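## Task

Take the box labelled DR out and lay it on the grey mat so that its big DR lettering points upward, while every other box stays upright inside the bin; at the end neither arm may be in contact with anything.

## Robot and tools

Robot: two six-joint arms with parallel-jaw grippers, left_arm and right_arm. In the scene frame the origin sits at table-top height between the arms, +z is up, +x reaches out over the table, and left_arm is on the +y side (image left/right does not follow the arm names). Calibrated bases in the scene frame: left_arm at (-0.020, +0.249, 0), quat_wxyz (+1.000, 0, 0, -0.015); right_arm at (+0.040, -0.267, 0), quat_wxyz (+1.000, 0, 0, -0.006). Both bases have +z up, so each arm's base frame is the scene frame shifted and turned very slightly.

Frames: every hand position, quaternion, target and wrist-camera pose is given in that arm's own base frame. Fixed cameras and the table use the scene frame. end_effector_position is the point between the finger pads, roughly 1 cm short of the fingertips. The fingers point along the gripper's +z axis and close along its y axis.

A row is always 16 numbers: left_arm x, y, z (metres), qw, qx, qy, qz (w first), opening, then the same eight for right_arm. Position and quaternion are an absolute pose in that arm's base frame, not an offset. Opening runs from -1 (closed) to +1 (fully open, 0.093 m). To hold an arm still, resend its last reported pose and its current opening in every call; to keep an orientation, repeat the same quaternion rather than copying a drifted reading. A 0 in the opening slot is a real command.

Tools:
- execute_actions(actions, cameras): actions is a list of up to 15-row tables; each row lasts one 1/30 s step, and a short table repeats its final row to fill 15 steps (0.5 s). A target more than 0.6 m from a gripper's current position along any of its axes gets the action rejected for both arms. An empty list just reports state and images.
- move(target, speed, blend, opening_speed, blocking, cameras): straight-line path from the result's Hand target to one row, or through a list of up to 15 rows, all within 10 s. speed in m/s, 0.002 to 2.9, default 0.25 (turn rate up to twice that in rad/s); one value or one per target. blend in metres rounds corners in a list. opening_speed is per second on the -1..+1 scale, at least 0.2. blocking=false returns after about 0.5 s while the motion continues; a fresh move replaces it. The result adds a move: line: done, off_target, moving, held, fault, and limits such as paced (pose clipped) or held (steps withheld). Neither done nor off_target proves the gripper is free of contact.
- wait(seconds 0 to 10): let time pass with commands held.
- stop(): brake a running move.
- zoom_image(camera, region [x0,y0,x1,y1] in pixels, at most 504x504): enlarge part of cam_high, cam_low, cam_left_wrist or cam_right_wrist.
- read_manual(section): licence texts only.
- finished_scene(scene 1 or 2): ends the scene irreversibly; the goal must hold with no help from the robot.

Result readings: grip_measured is the finger motor on the opening scale. Pads meet near -0.94; an object w mm wide reads about -0.94 + 0.0208 per mm of width. A firm grip on a rigid flat box uses a command about 0.24 below that reading; keep sending it while carrying, and release with a value well above the width reading. Jumping straight to a much lower value squeezes hard for a moment. Each gripper may read up to about 0.02 too open. Joint positions end with the gap in metres. Joint torques include arm weight; joints 1 to 3 wrap sign beyond ±28 N m. Tool commands shows present commands.

Motion behaviour: orientation commands are clipped to within 40 degrees of the measured one each step, and a single action may fall short; the arm then heads for Hand target, so send the rest next time. Friction and weight can leave the gripper low, short or tilted, especially when stretched out; check position and tilt after each move. Tiny moves may not happen or go sideways. Paths do not avoid obstacles or the other arm; do not route a gripper near its own base, which can flip the shoulder. Faster moves lag more and hit harder; aiming far past a contact presses harder.

Cameras: cam_high (overhead) and cam_low (side) are fixed; cam_left_wrist and cam_right_wrist ride on the hands. All are 672x504. Calibration may be a few millimetres or degrees off.

Avoid: dropping the box or letting go while it moves, slamming or shoving hard, knocking other boxes over or off the table, arm-on-arm contact (including closing one gripper on the other's fingers), and any arm fault stop. Long holding or stretched poses heat motors: a MOTOR HOT line appears at 75 °C, and at 90 °C that arm folds and idles for the rest of the scene. Finish with both grippers opened and lifted clear so nothing is touched, cables included.

Each tool is called after "Emit:" by a JSON object that holds its "op" and its "data", one argument or row to a line.

## Session

Emit:
{"op": "execute_actions", "data": {
  "actions": []
}}

Scene clock: 0.00 s.
left_arm: end_effector_position=(+0.1904, -0.1286, +0.2997) grip_measured=+1.000 end_effector_quat_wxyz=(+0.492, -0.050, +0.835, -0.242) | right_arm: end_effector_position=(+0.2980, +0.0339, +0.3987) grip_measured=+1.000 end_effector_quat_wxyz=(+0.648, -0.139, +0.748, -0.026)
Joint positions: left_arm=[-0.963 0.618 0.94 -0.798 -0.515 -0.766 0.093] | right_arm=[0.077 0.836 1.126 -0.448 -0.065 -0.235 0.093]
Joint velocities: within noise
Joint torques (N m): no reading
Motor temperatures (°C): left_arm=[25 29 26 23 24 26 26] | right_arm=[26 28 28 27 24 24 23]
Heat: left arm: 29 °C; right arm: 28 °C.
Hand target: left_arm +0.1901, -0.1282, +0.3015; +0.492, -0.051, +0.834, -0.243 | right_arm +0.2973, +0.0338, +0.3991; +0.647, -0.139, +0.749, -0.026
Tool commands: left_gripper/opening=+1.0 right_gripper/opening=+1.0

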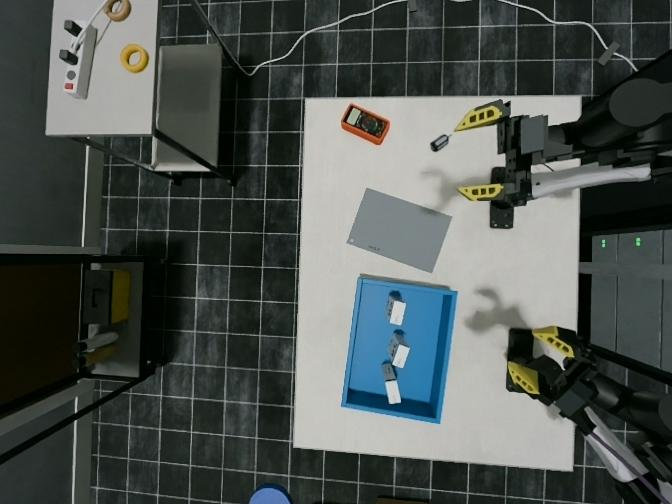

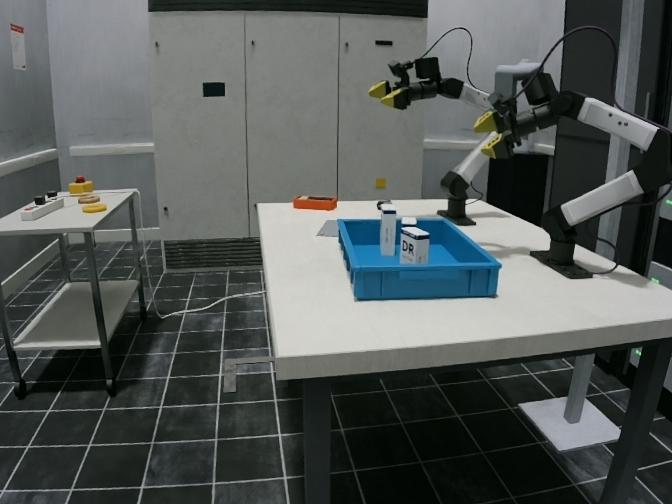

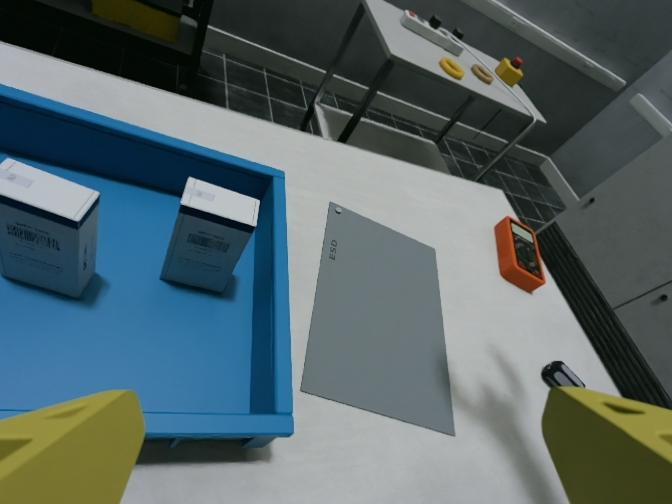

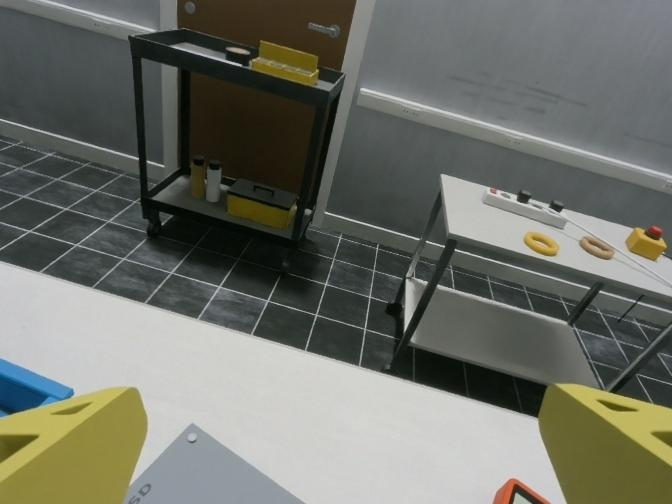

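Emit:
{"op": "zoom_image", "data": {
  "camera": "cam_low",
  "region": [330, 190, 510, 310]
}}

Emit:
{"op": "zoom_image", "data": {
  "camera": "cam_high",
  "region": [330, 260, 470, 430]
}}

Emit:
{"op": "zoom_image", "data": {
  "camera": "cam_high",
  "region": [330, 90, 530, 290]
}}

Emit:
{"op": "zoom_image", "data": {
  "camera": "cam_left_wrist",
  "region": [0, 130, 300, 330]
}}

Scaled by 2.800 from the camera's 672x504 image, which has a finer 960x720 frame.

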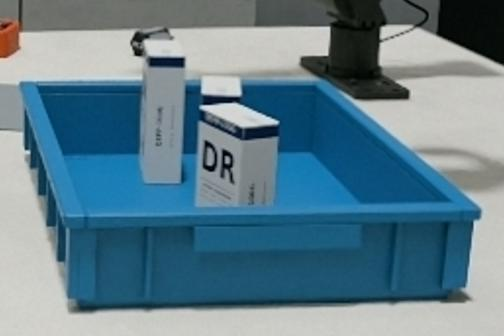

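Scaled by 2.965 from the camera's 672x504 image, which has a finer 960x720 frame.

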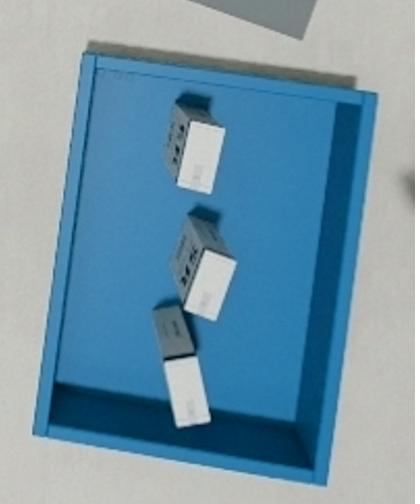

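Scaled by 2.520 from the camera's 672x504 image, which has a finer 960x720 frame.

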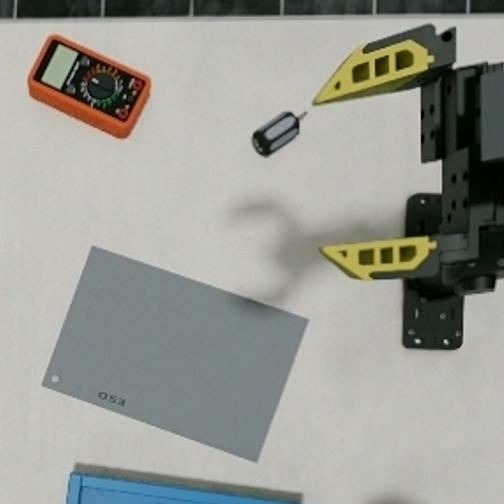

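Scaled by 1.680 from the camera's 672x504 image, which has a finer 960x720 frame.

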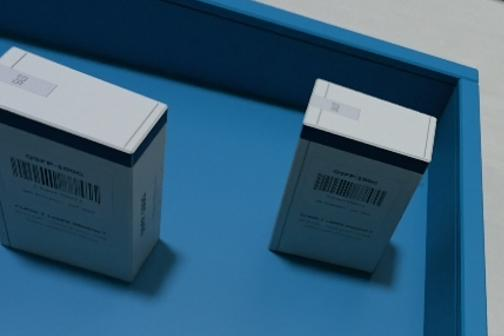

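Emit:
{"op": "move", "data": {
  "target": [0.36, 0.096, 0.25, 0.0864, -0.13, 0.9876, 0.0114, 1, 0.2980, 0.0339, 0.3987, 0.648, -0.139, 0.748, -0.026, 1]
}}

Scene clock: 82.80 s.
left_arm: end_effector_position=(+0.3599, +0.0921, +0.2442) grip_measured=+1.000 end_effector_quat_wxyz=(+0.113, -0.133, +0.985, +0.007) | right_arm: end_effector_position=(+0.2980, +0.0339, +0.3987) grip_measured=+1.000 end_effector_quat_wxyz=(+0.648, -0.139, +0.748, -0.026)
Joint positions: left_arm=[0.257 1.845 2.069 -1.568 0.014 -0.013 0.093] | right_arm=[0.077 0.836 1.126 -0.448 -0.065 -0.235 0.093]
Joint velocities: within noise
Joint torques (N m): left_arm=[0.75 -9.51 10.62 0.73 -0.2 0.01] | right_arm=[0.14 -0.84 8.17 2.38 -0.1 0.01]
Motor temperatures (°C): left_arm=[25 29 35 33 25 26 26] | right_arm=[26 27 35 35 24 24 23]
Heat: left arm: 35 °C; right arm: 35 °C.
Hand target: left_arm +0.3598, +0.0959, +0.2496; +0.116, -0.130, +0.985, +0.015 | right_arm +0.2980, +0.0339, +0.3986; +0.648, -0.139, +0.748, -0.026
Off the commanded pose: left_arm 0.007 m, 3 deg | right_arm 0.000 m, 0 deg.
joint sent to its limit (left arm) — joint 4 (wrist pitch), lower limit. The joint targets are off in orientation, not in position.
move: off_target (left_arm)
camera_calibration:
cam_left_wrist: T_world_to_cam=[[0.265085, -0.963801, -0.0286078, 0.00305044], [-0.94072, -0.26502, 0.211684, 0.348522], [-0.211603, -0.0292024, -0.976919, 0.394597], [0, 0, 0, 1]] pos_world=[0.410551, 0.106829, 0.3118]

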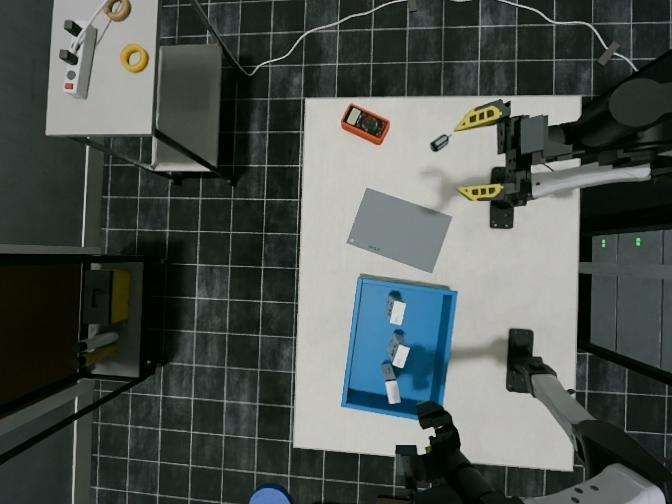

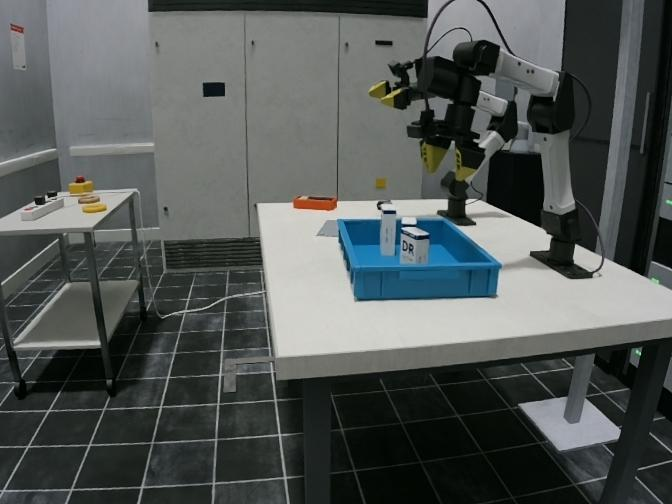

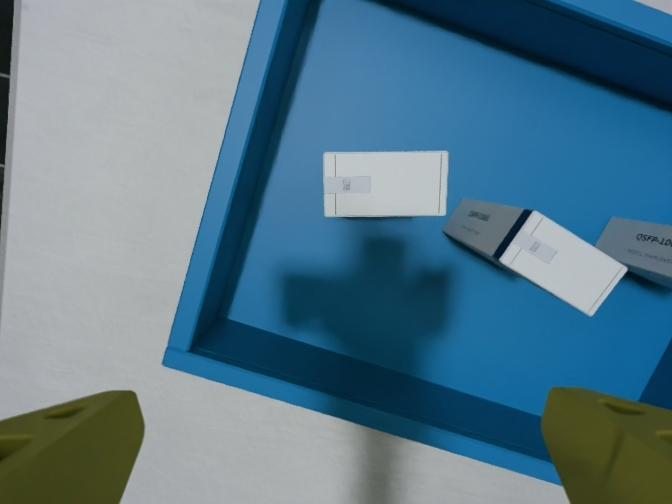

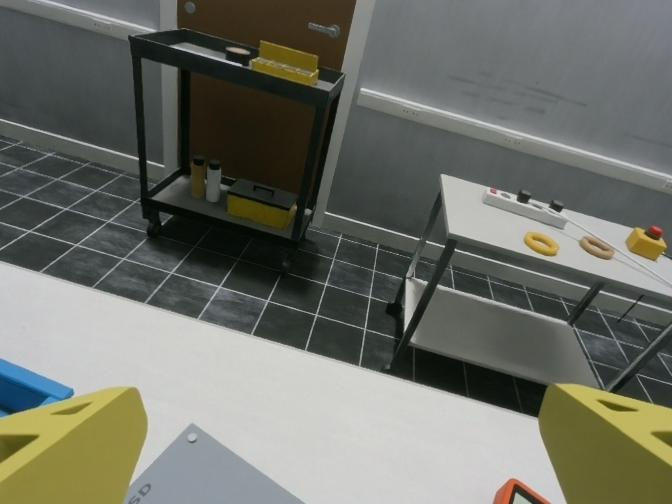

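Emit:
{"op": "move", "data": {
  "target": [0.395, 0.087, 0.168, 0.0519, -0.1303, 0.9901, 0.0068, 1, 0.2980, 0.0339, 0.3987, 0.648, -0.139, 0.748, -0.026, 1]
}}

Emit:
{"op": "zoom_image", "data": {
  "camera": "cam_left_wrist",
  "region": [220, 80, 520, 300]
}}

Emit:
{"op": "zoom_image", "data": {
  "camera": "cam_low",
  "region": [340, 100, 500, 300]
}}

Scene clock: 114.57 s.
left_arm: end_effector_position=(+0.3930, +0.0858, +0.1676) grip_measured=+1.000 end_effector_quat_wxyz=(+0.046, -0.126, +0.991, +0.000) | right_arm: end_effector_position=(+0.2980, +0.0339, +0.3987) grip_measured=+1.000 end_effector_quat_wxyz=(+0.648, -0.139, +0.748, -0.026)
Joint positions: left_arm=[0.218 2.019 2.009 -1.469 0.008 -0.035 0.093] | right_arm=[0.077 0.836 1.126 -0.448 -0.065 -0.235 0.093]
Joint velocities: within noise
Joint torques (N m): left_arm=[0.01 -12.66 7.3 0.74 -0.21 -0.2] | right_arm=[0.14 -0.84 8.16 2.38 -0.11 0.02]
Motor temperatures (°C): left_arm=[25 35 36 28 25 26 26] | right_arm=[26 27 35 37 24 24 23]
Heat: left arm: 36 °C; right arm: 37 °C.
Hand target: left_arm +0.3950, +0.0870, +0.1680; +0.052, -0.130, +0.990, +0.007 | right_arm +0.2980, +0.0339, +0.3986; +0.648, -0.139, +0.748, -0.026
Off the commanded pose: left_arm 0.002 m, 1 deg | right_arm 0.000 m, 0 deg.
move: done
camera_calibration:
cam_left_wrist: T_world_to_cam=[[0.245123, -0.968884, -0.0343156, -0.004696], [-0.908645, -0.241937, 0.34034, 0.358065], [-0.338052, -0.0522444, -0.939676, 0.372054], [0, 0, 0, 1]] pos_world=[0.452279, 0.101517, 0.227585]

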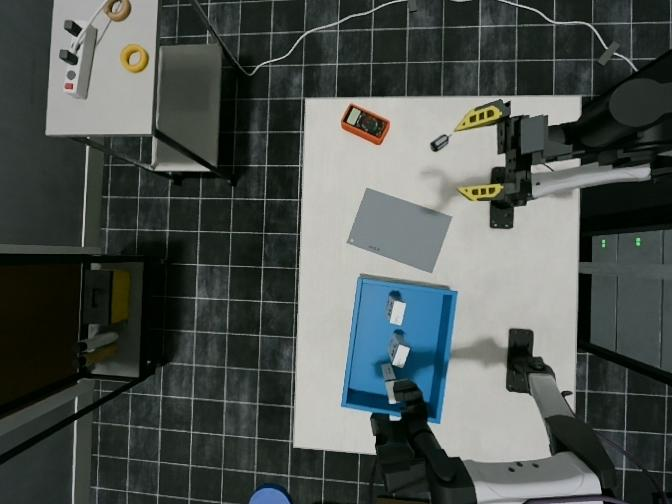

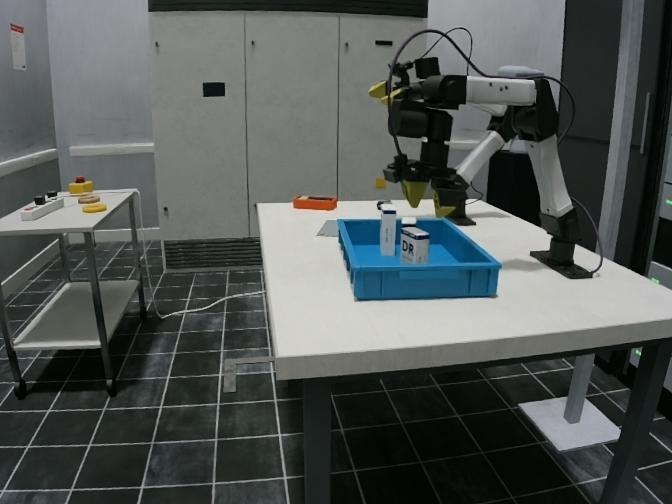

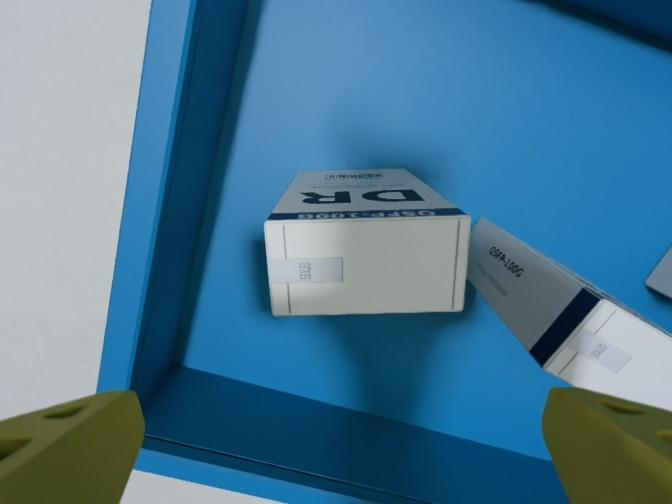

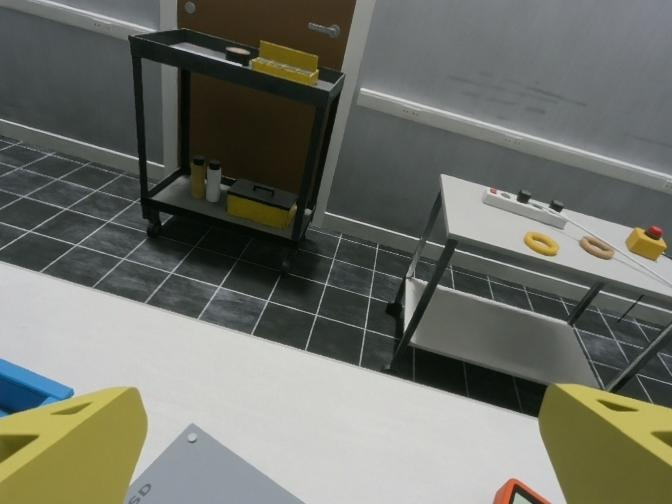

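Scaled by 1.680 from the camera's 672x504 image, which has a finer 960x720 frame.

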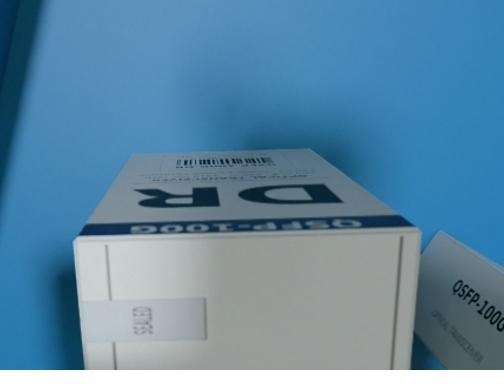

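Scaled by 2.520 from the camera's 672x504 image, which has a finer 960x720 frame.

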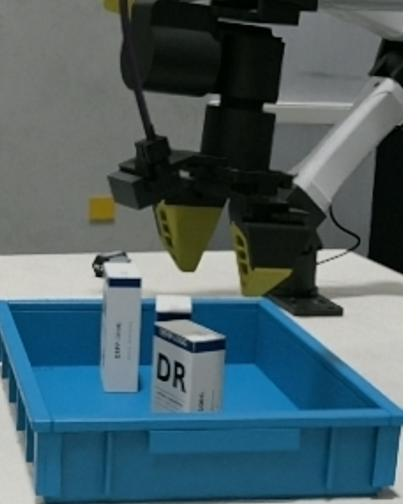

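Emit:
{"op": "move", "data": {
  "target": [
    [0.412, 0.0835, 0.168, 0.0519, -0.1347, 0.9895, 0.0071, 0.85, 0.2980, 0.0339, 0.3987, 0.648, -0.139, 0.748, -0.026, 1],
    [0.412, 0.0835, 0.132, 0.0, -0.1349, 0.9909, 0.0, 0.85, 0.2980, 0.0339, 0.3987, 0.648, -0.139, 0.748, -0.026, 1]
  ],
  "speed": 0.12
}}

Scene clock: 133.10 s.
left_arm: end_effector_position=(+0.4091, +0.0822, +0.1284) grip_measured=+0.853 end_effector_quat_wxyz=(-0.002, -0.130, +0.992, -0.003) | right_arm: end_effector_position=(+0.2980, +0.0339, +0.3987) grip_measured=+1.000 end_effector_quat_wxyz=(+0.648, -0.139, +0.748, -0.026)
Joint positions: left_arm=[0.201 2.173 2.091 -1.494 0.006 -0.06 0.086] | right_arm=[0.077 0.836 1.126 -0.448 -0.065 -0.235 0.093]
Joint velocities: within noise
Joint torques (N m): left_arm=[0.25 -12.71 10.89 0.18 -0.15 -0.2] | right_arm=[0.16 -0.84 8.18 2.38 -0.1 0.02]
Motor temperatures (°C): left_arm=[25 41 35 27 25 26 26] | right_arm=[26 27 35 38 24 24 23]
Heat: left arm: 41 °C; right arm: 38 °C.
Hand target: left_arm +0.4119, +0.0835, +0.1320; +0.001, -0.135, +0.991, +0.000 | right_arm +0.2980, +0.0339, +0.3986; +0.648, -0.139, +0.748, -0.026
Off the commanded pose: left_arm 0.005 m, 1 deg | right_arm 0.000 m, 0 deg.
move: done
camera_calibration:
cam_left_wrist: T_world_to_cam=[[0.248786, -0.96777, -0.0390709, -0.0145149], [-0.870047, -0.241025, 0.43003, 0.357722], [-0.425587, -0.0729918, -0.901969, 0.373122], [0, 0, 0, 1]] pos_world=[0.473642, 0.0994078, 0.182147]

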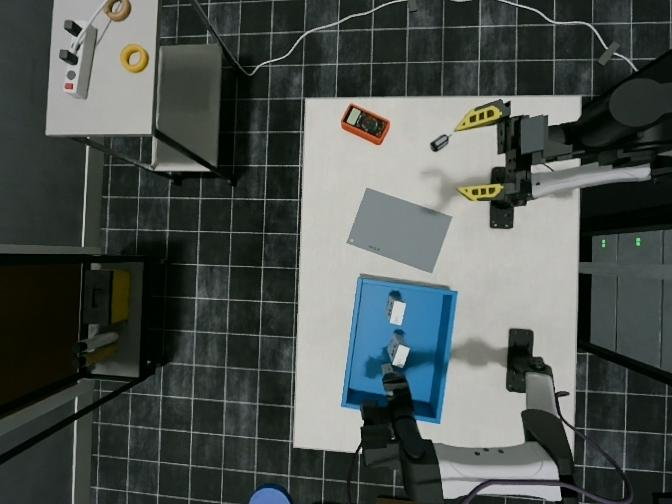

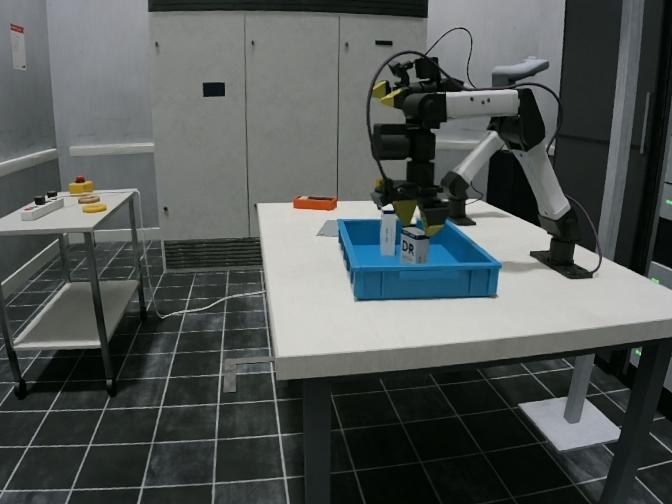

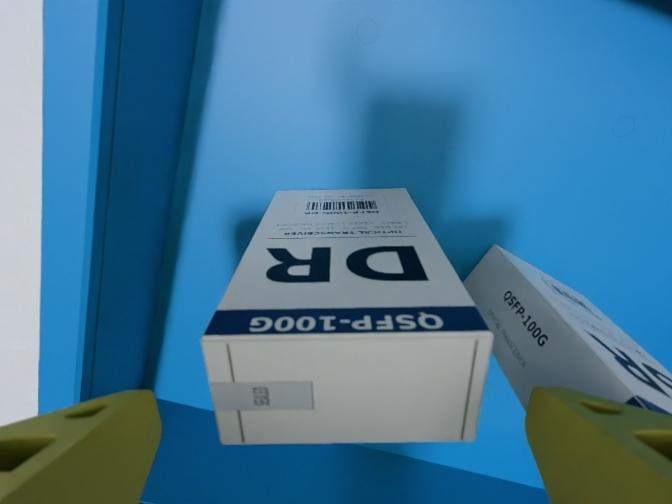

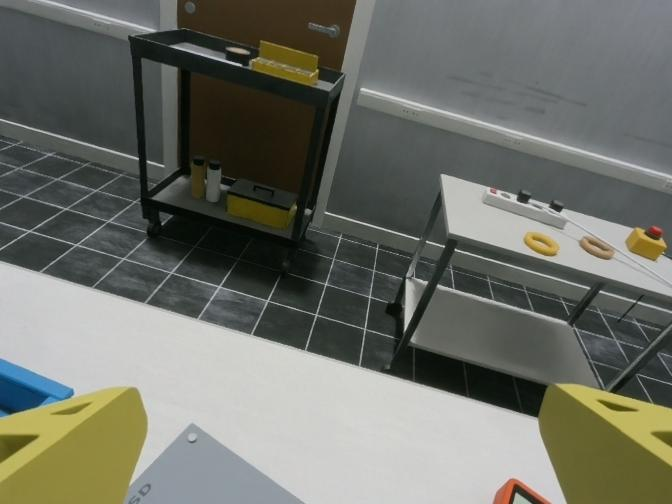

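Emit:
{"op": "zoom_image", "data": {
  "camera": "cam_left_wrist",
  "region": [440, 220, 672, 430]
}}

Emit:
{"op": "zoom_image", "data": {
  "camera": "cam_left_wrist",
  "region": [180, 170, 520, 460]
}}

Scaled by 2.172 from the camera's 672x504 image, which has a finer 960x720 frame.

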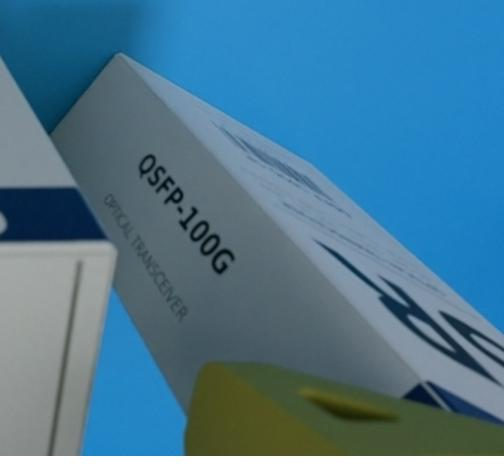

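Scaled by 1.482 from the camera's 672x504 image, which has a finer 960x720 frame.

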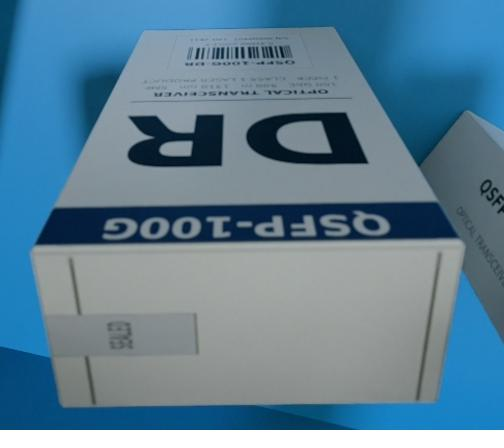

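Emit:
{"op": "move", "data": {
  "target": [0.4155, 0.0835, 0.093, -0.0518, -0.1347, 0.9895, -0.0071, 0.85, 0.2980, 0.0339, 0.3987, 0.648, -0.139, 0.748, -0.026, 1],
  "speed": 0.08
}}

Scene clock: 147.00 s.
left_arm: end_effector_position=(+0.4125, +0.0829, +0.0914) grip_measured=+0.853 end_effector_quat_wxyz=(-0.052, -0.130, +0.990, -0.007) | right_arm: end_effector_position=(+0.2980, +0.0339, +0.3987) grip_measured=+1.000 end_effector_quat_wxyz=(+0.648, -0.139, +0.748, -0.026)
Joint positions: left_arm=[0.201 2.295 2.139 -1.52 0.006 -0.06 0.086] | right_arm=[0.077 0.836 1.126 -0.448 -0.065 -0.235 0.093]
Joint velocities: within noise
Joint torques (N m): left_arm=[0.42 -13.35 10.74 -0.06 -0.06 -0.18] | right_arm=[0.16 -0.84 8.17 2.38 -0.1 0.02]
Motor temperatures (°C): left_arm=[25 41 36 26 25 26 26] | right_arm=[26 27 36 39 24 24 23]
Heat: left arm: 41 °C; right arm: 39 °C.
Hand target: left_arm +0.4154, +0.0835, +0.0929; -0.051, -0.135, +0.990, -0.007 | right_arm +0.2980, +0.0339, +0.3986; +0.648, -0.139, +0.748, -0.026
Off the commanded pose: left_arm 0.003 m, 1 deg | right_arm 0.000 m, 0 deg.
move: done
camera_calibration:
cam_left_wrist: T_world_to_cam=[[0.24467, -0.968609, -0.0439758, -0.0139118], [-0.823382, -0.231509, 0.518118, 0.348704], [-0.512035, -0.0905591, -0.854178, 0.373976], [0, 0, 0, 1]] pos_world=[0.482009, 0.10112, 0.13816]

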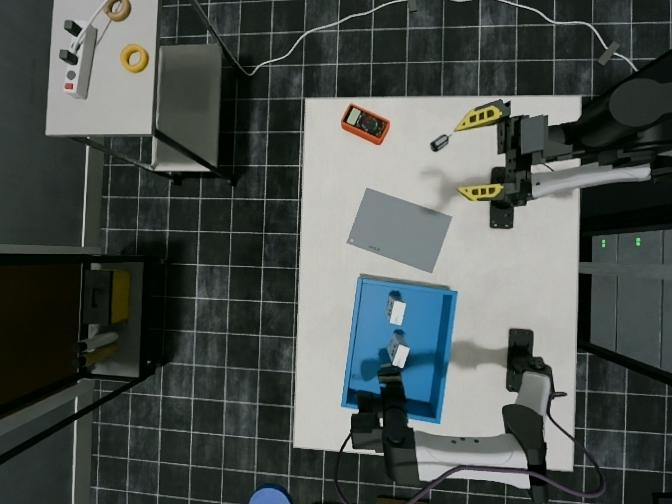

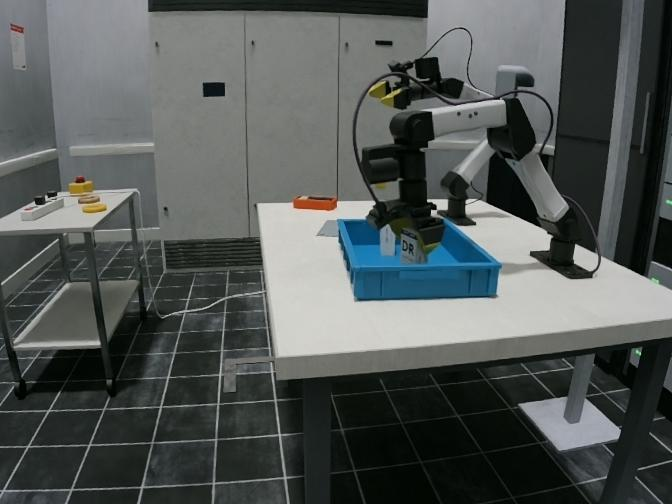

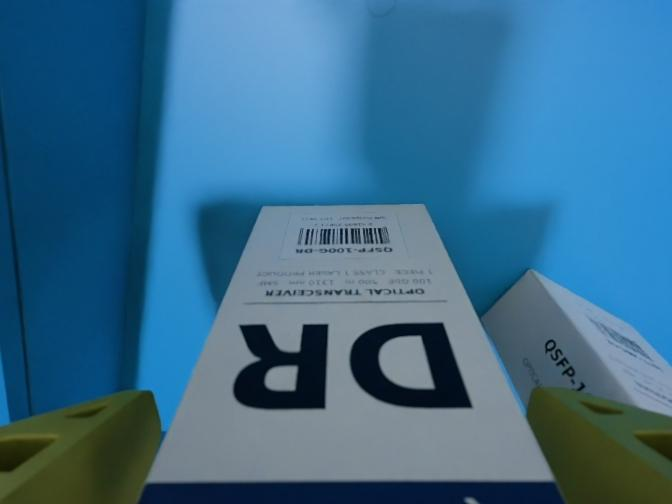

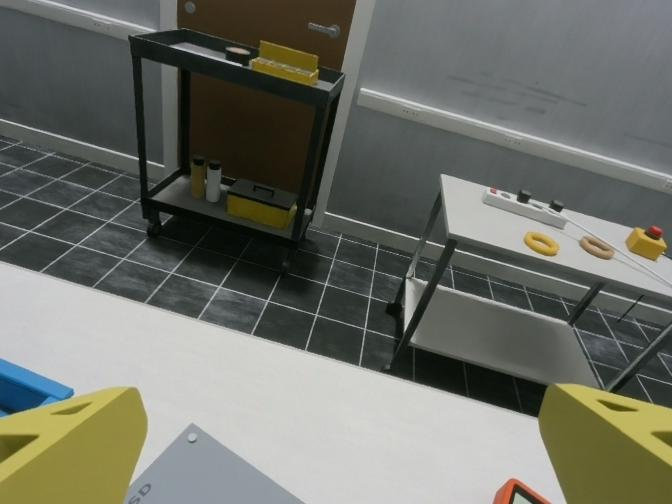

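Emit:
{"op": "move", "data": {
  "target": [0.4155, 0.0835, 0.093, -0.0518, -0.1347, 0.9895, -0.0071, 0.12, 0.2980, 0.0339, 0.3987, 0.648, -0.139, 0.748, -0.026, 1],
  "speed": 0.08,
  "opening_speed": 0.5,
  "cameras": ["cam_left_wrist","cam_low"]
}}

Scene clock: 162.93 s.
left_arm: end_effector_position=(+0.4122, +0.0828, +0.0914) grip_measured=+0.215 end_effector_quat_wxyz=(-0.053, -0.130, +0.990, -0.007) | right_arm: end_effector_position=(+0.2980, +0.0339, +0.3987) grip_measured=+1.000 end_effector_quat_wxyz=(+0.648, -0.139, +0.748, -0.026)
Joint positions: left_arm=[0.201 2.295 2.139 -1.521 0.006 -0.06 0.056] | right_arm=[0.077 0.836 1.126 -0.448 -0.065 -0.235 0.093]
Joint velocities: within noise
Joint torques (N m): left_arm=[0.39 -13.24 10.73 -0.05 -0.07 -0.18] | right_arm=[0.14 -0.84 8.17 2.38 -0.1 0.02]
Motor temperatures (°C): left_arm=[25 43 38 25 24 26 26] | right_arm=[26 27 36 39 24 24 23]
Heat: left arm: 43 °C; right arm: 39 °C.
Hand target: left_arm +0.4154, +0.0835, +0.0929; -0.051, -0.135, +0.990, -0.007 | right_arm +0.2980, +0.0339, +0.3986; +0.648, -0.139, +0.748, -0.026
Off the commanded pose: left_arm 0.004 m, 1 deg | right_arm 0.000 m, 0 deg.
move: done
camera_calibration:
cam_left_wrist: T_world_to_cam=[[0.244653, -0.968611, -0.0440239, -0.0138522], [-0.822842, -0.231424, 0.519013, 0.348193], [-0.512909, -0.0907534, -0.853632, 0.374155], [0, 0, 0, 1]] pos_world=[0.481804, 0.101119, 0.138064]
Images, in order (width x height): cam_low 672x504, cam_left_wrist 672x504.

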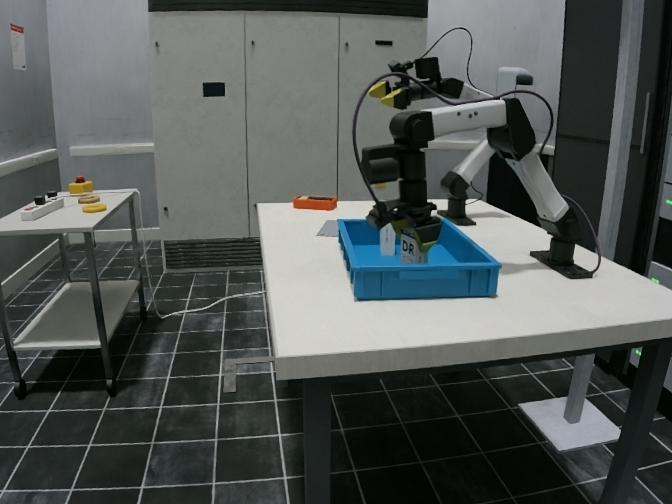

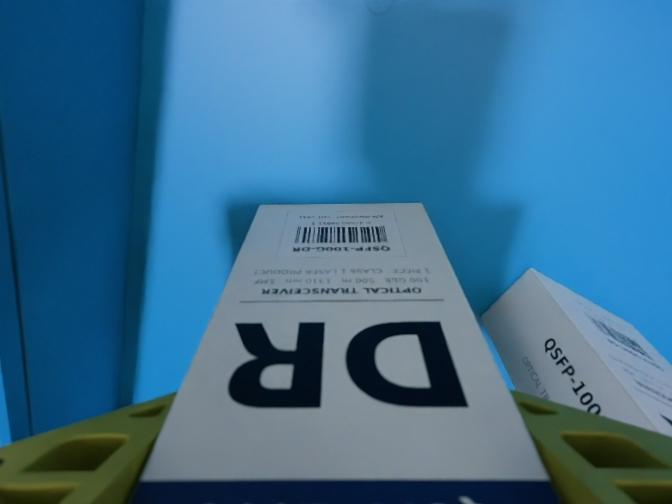

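Emit:
{"op": "move", "data": {
  "target": [
    [0.4135, 0.0835, 0.142, 0.0173, -0.1349, 0.9907, 0.0024, 0.12, 0.2980, 0.0339, 0.3987, 0.648, -0.139, 0.748, -0.026, 1],
    [0.3724, 0.0758, 0.195, 0.1720, -0.1329, 0.9758, 0.0234, 0.12, 0.2980, 0.0339, 0.3987, 0.648, -0.139, 0.748, -0.026, 1],
    [0.333, 0.068, 0.255, 0.3802, -0.1046, 0.9180, 0.0433, 0.12, 0.2980, 0.0339, 0.3987, 0.648, -0.139, 0.748, -0.026, 1]
  ],
  "speed": [0.1, 0.15, 0.15],
  "blend": 0.015
}}

Scene clock: 208.50 s.
left_arm: end_effector_position=(+0.3321, +0.0677, +0.2523) grip_measured=+0.199 end_effector_quat_wxyz=(+0.368, -0.111, +0.922, +0.036) | right_arm: end_effector_position=(+0.2980, +0.0339, +0.3987) grip_measured=+1.000 end_effector_quat_wxyz=(+0.648, -0.139, +0.748, -0.026)
Joint positions: left_arm=[0.192 1.219 1.248 -0.842 -0.018 -0.04 0.055] | right_arm=[0.077 0.836 1.126 -0.448 -0.065 -0.235 0.093]
Joint velocities: within noise
Joint torques (N m): left_arm=[-0.05 -6.06 7.42 2.2 -0.2 -0.01] | right_arm=[0.14 -0.84 8.18 2.38 -0.1 0.01]
Motor temperatures (°C): left_arm=[25 48 40 25 24 26 28] | right_arm=[26 27 36 41 24 24 23]
Heat: left arm: 48 °C; right arm: 41 °C.
Hand target: left_arm +0.3329, +0.0680, +0.2551; +0.380, -0.105, +0.918, +0.043 | right_arm +0.2980, +0.0339, +0.3986; +0.648, -0.139, +0.748, -0.026
Off the commanded pose: left_arm 0.003 m, 2 deg | right_arm 0.000 m, 0 deg.
move: done
camera_calibration:
cam_left_wrist: T_world_to_cam=[[0.25479, -0.966694, -0.0242002, -0.0103684], [-0.920212, -0.234697, -0.313251, 0.437686], [0.297138, 0.102082, -0.949362, 0.211112], [0, 0, 0, 1]] pos_world=[0.342676, 0.0711495, 0.337276]

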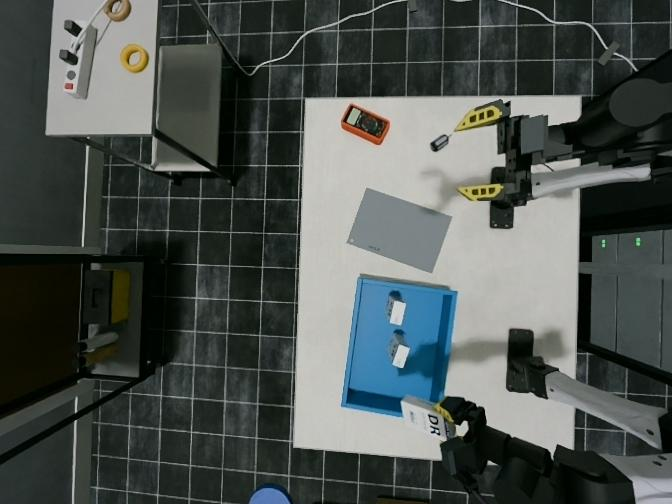

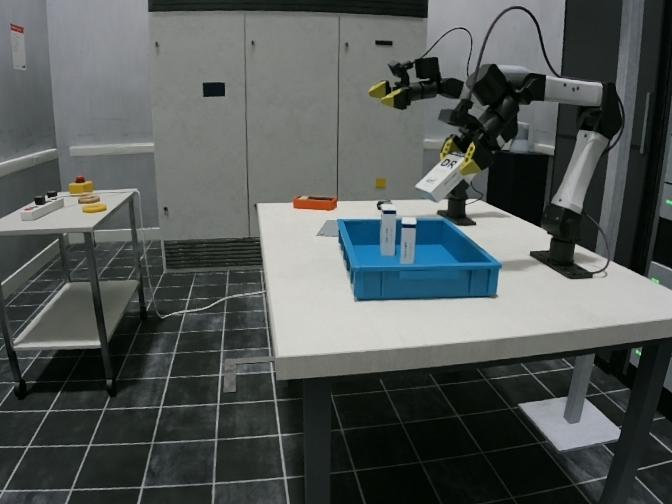

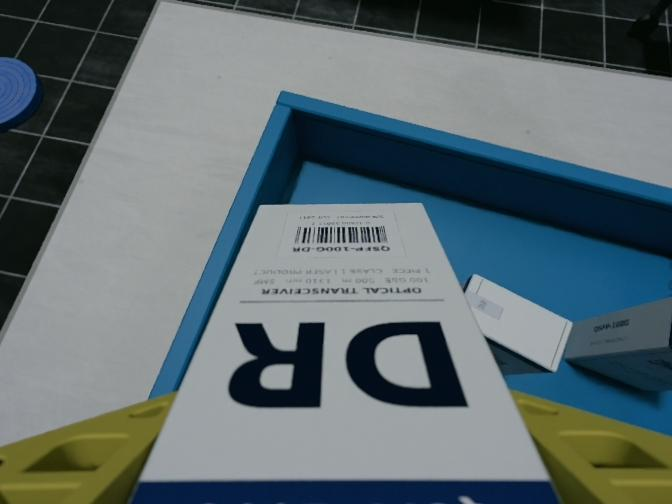

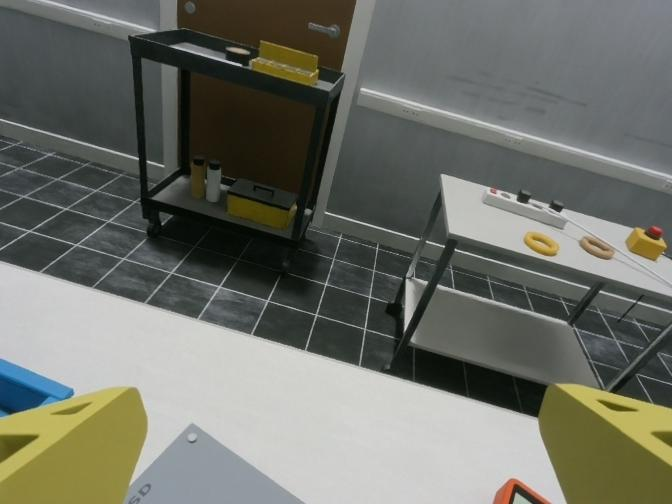

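Emit:
{"op": "move", "data": {
  "target": [
    [0.340, -0.110, 0.255, 0.3775, 0.1524, 0.9112, -0.0631, 0.12, 0.2980, 0.0339, 0.3987, 0.648, -0.139, 0.748, -0.026, 1],
    [0.264, -0.3005, 0.24, 0.3486, 0.3809, 0.8417, -0.1578, 0.12, 0.2980, 0.0339, 0.3987, 0.648, -0.139, 0.748, -0.026, 1]
  ],
  "speed": [0.2, 0.2],
  "blend": 0.05
}}

Scene clock: 214.90 s.
left_arm: end_effector_position=(+0.2565, -0.2900, +0.2205) grip_measured=+0.199 end_effector_quat_wxyz=(+0.322, +0.384, +0.853, -0.145) | right_arm: end_effector_position=(+0.2980, +0.0339, +0.3987) grip_measured=+1.000 end_effector_quat_wxyz=(+0.648, -0.139, +0.748, -0.026)
Joint positions: left_arm=[-0.847 1.404 1.277 -0.721 0 0 0.055] | right_arm=[0.077 0.836 1.126 -0.448 -0.065 -0.235 0.093]
Joint velocities: within noise
Joint torques (N m): left_arm=[0.03 -6.16 13.52 2.17 -0.09 -0.1] | right_arm=[0.14 -0.84 8.18 2.38 -0.1 0.02]
Motor temperatures (°C): left_arm=[25 46 40 27 24 26 28] | right_arm=[26 26 36 41 24 24 23]
Heat: left arm: 46 °C; right arm: 41 °C.
Hand target: left_arm +0.2632, -0.2996, +0.2402; +0.349, +0.381, +0.842, -0.158 | right_arm +0.2980, +0.0339, +0.3986; +0.648, -0.139, +0.748, -0.026
Off the commanded pose: left_arm 0.023 m, 4 deg | right_arm 0.000 m, 0 deg.
move: off_target (left_arm)
camera_calibration:
cam_left_wrist: T_world_to_cam=[[-0.732697, -0.679401, -0.0396232, 0.0023263], [-0.644652, 0.711527, -0.279559, 0.470525], [0.218126, -0.179289, -0.95931, 0.180756], [0, 0, 0, 1]] pos_world=[0.265602, -0.300803, 0.305032]

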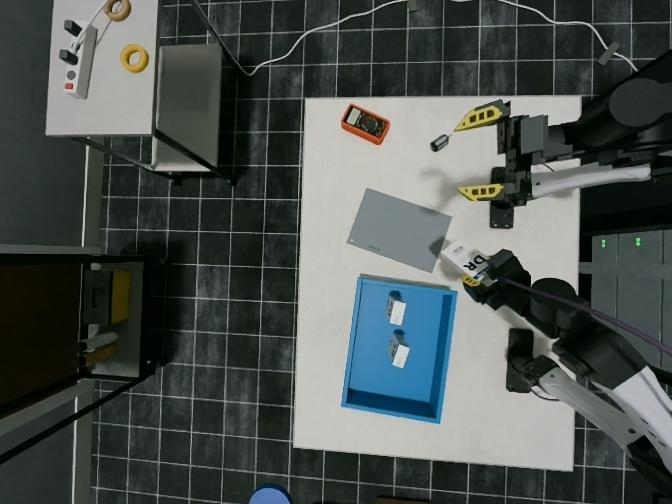

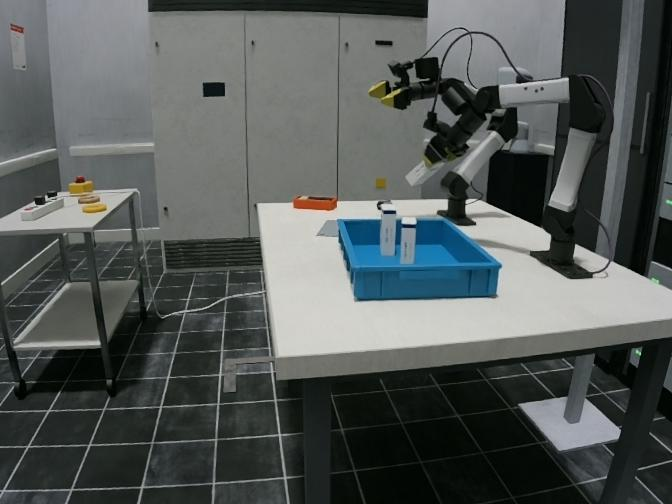

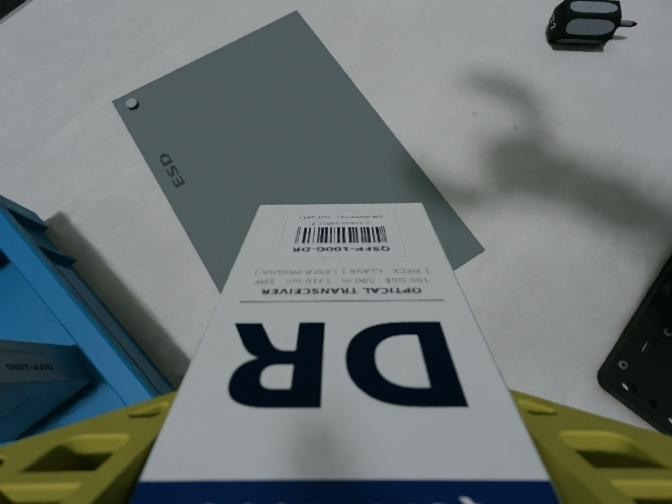

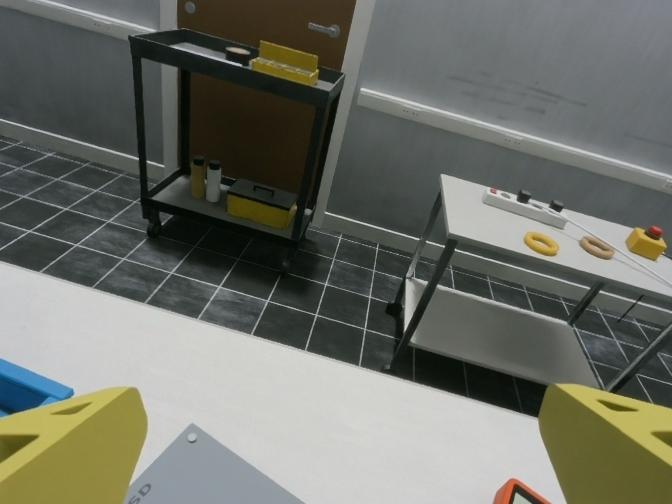

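Emit:
{"op": "move", "data": {
  "target": [0.358, -0.388, 0.13, 0.4229, 0.3558, 0.8125, -0.1852, 0.12, 0.2980, 0.0339, 0.3987, 0.648, -0.139, 0.748, -0.026, 1],
  "speed": 0.15
}}

Emit:
{"op": "zoom_image", "data": {
  "camera": "cam_high",
  "region": [330, 170, 550, 350]
}}

Emit:
{"op": "zoom_image", "data": {
  "camera": "cam_low",
  "region": [300, 90, 520, 290]
}}

Scene clock: 233.67 s.
left_arm: end_effector_position=(+0.3514, -0.3850, +0.1225) grip_measured=+0.199 end_effector_quat_wxyz=(+0.407, +0.361, +0.819, -0.180) | right_arm: end_effector_position=(+0.2980, +0.0339, +0.3987) grip_measured=+1.000 end_effector_quat_wxyz=(+0.648, -0.139, +0.748, -0.026)
Joint positions: left_arm=[-0.831 1.861 1.223 -0.01 0 0 0.055] | right_arm=[0.077 0.836 1.126 -0.448 -0.065 -0.235 0.093]
Joint velocities: within noise
Joint torques (N m): left_arm=[0.9 -11.56 9.78 2.49 -0.08 -0.09] | right_arm=[0.14 -0.84 8.18 2.38 -0.1 0.02]
Motor temperatures (°C): left_arm=[25 43 43 29 24 26 28] | right_arm=[26 26 36 42 24 24 23]
Heat: left arm: 43 °C; right arm: 42 °C.
Hand target: left_arm +0.3578, -0.3877, +0.1302; +0.423, +0.356, +0.813, -0.185 | right_arm +0.2980, +0.0339, +0.3986; +0.648, -0.139, +0.748, -0.026
Off the commanded pose: left_arm 0.010 m, 2 deg | right_arm 0.000 m, 0 deg.
move: done
camera_calibration:
cam_left_wrist: T_world_to_cam=[[-0.716979, -0.696259, -0.0341268, -0.00915848], [-0.605161, 0.645976, -0.465291, 0.555612], [0.346008, -0.312952, -0.8845, -0.0565332], [0, 0, 0, 1]] pos_world=[0.349229, -0.382981, 0.208205]

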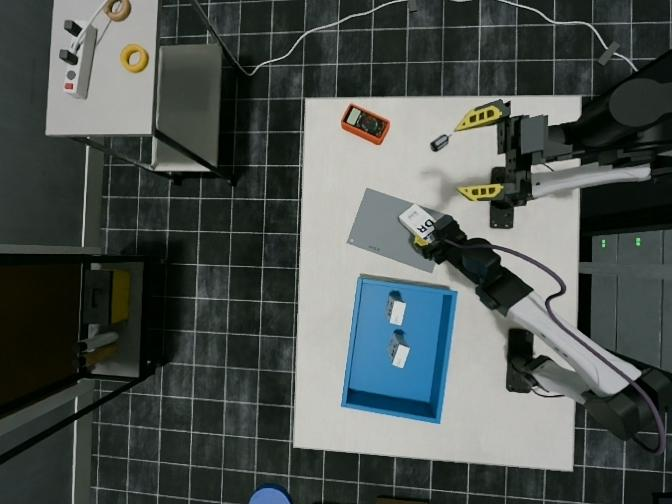

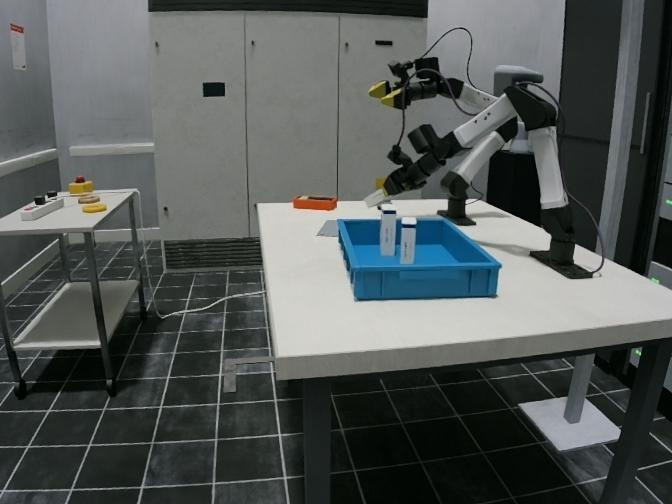

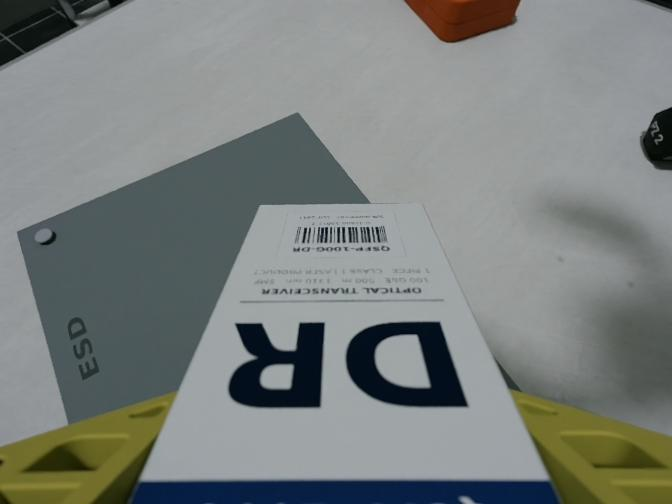

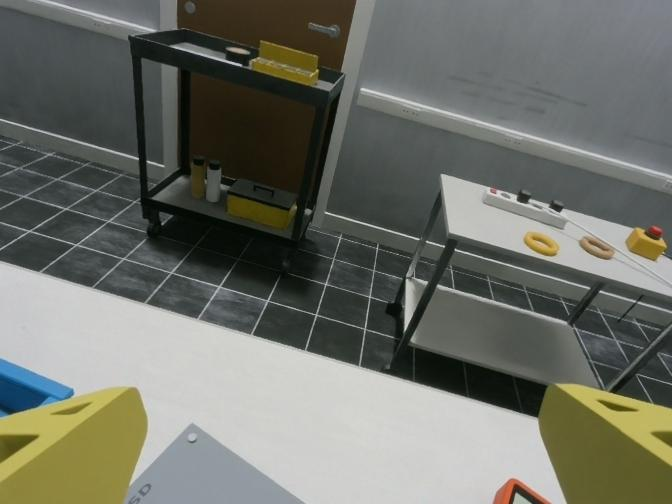

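Scaled by 2.291 from the camera's 672x504 image, which has a finer 960x720 frame.

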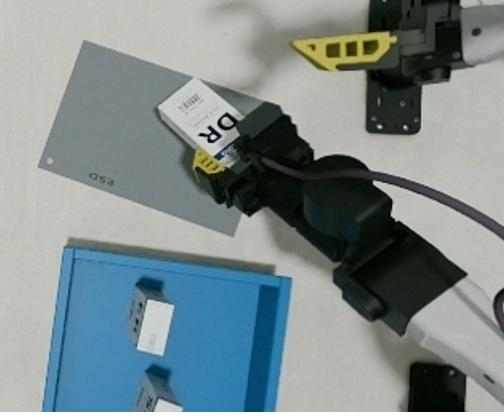

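Scaled by 2.291 from the camera's 672x504 image, which has a finer 960x720 frame.

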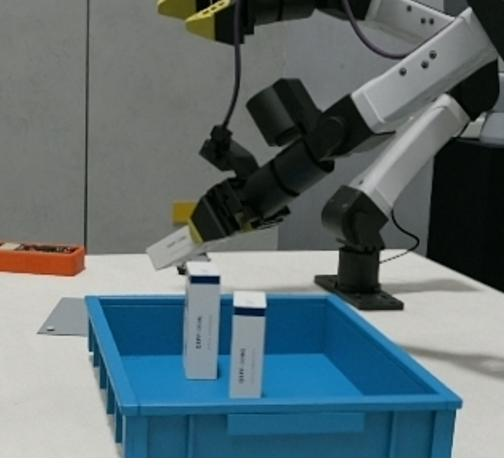

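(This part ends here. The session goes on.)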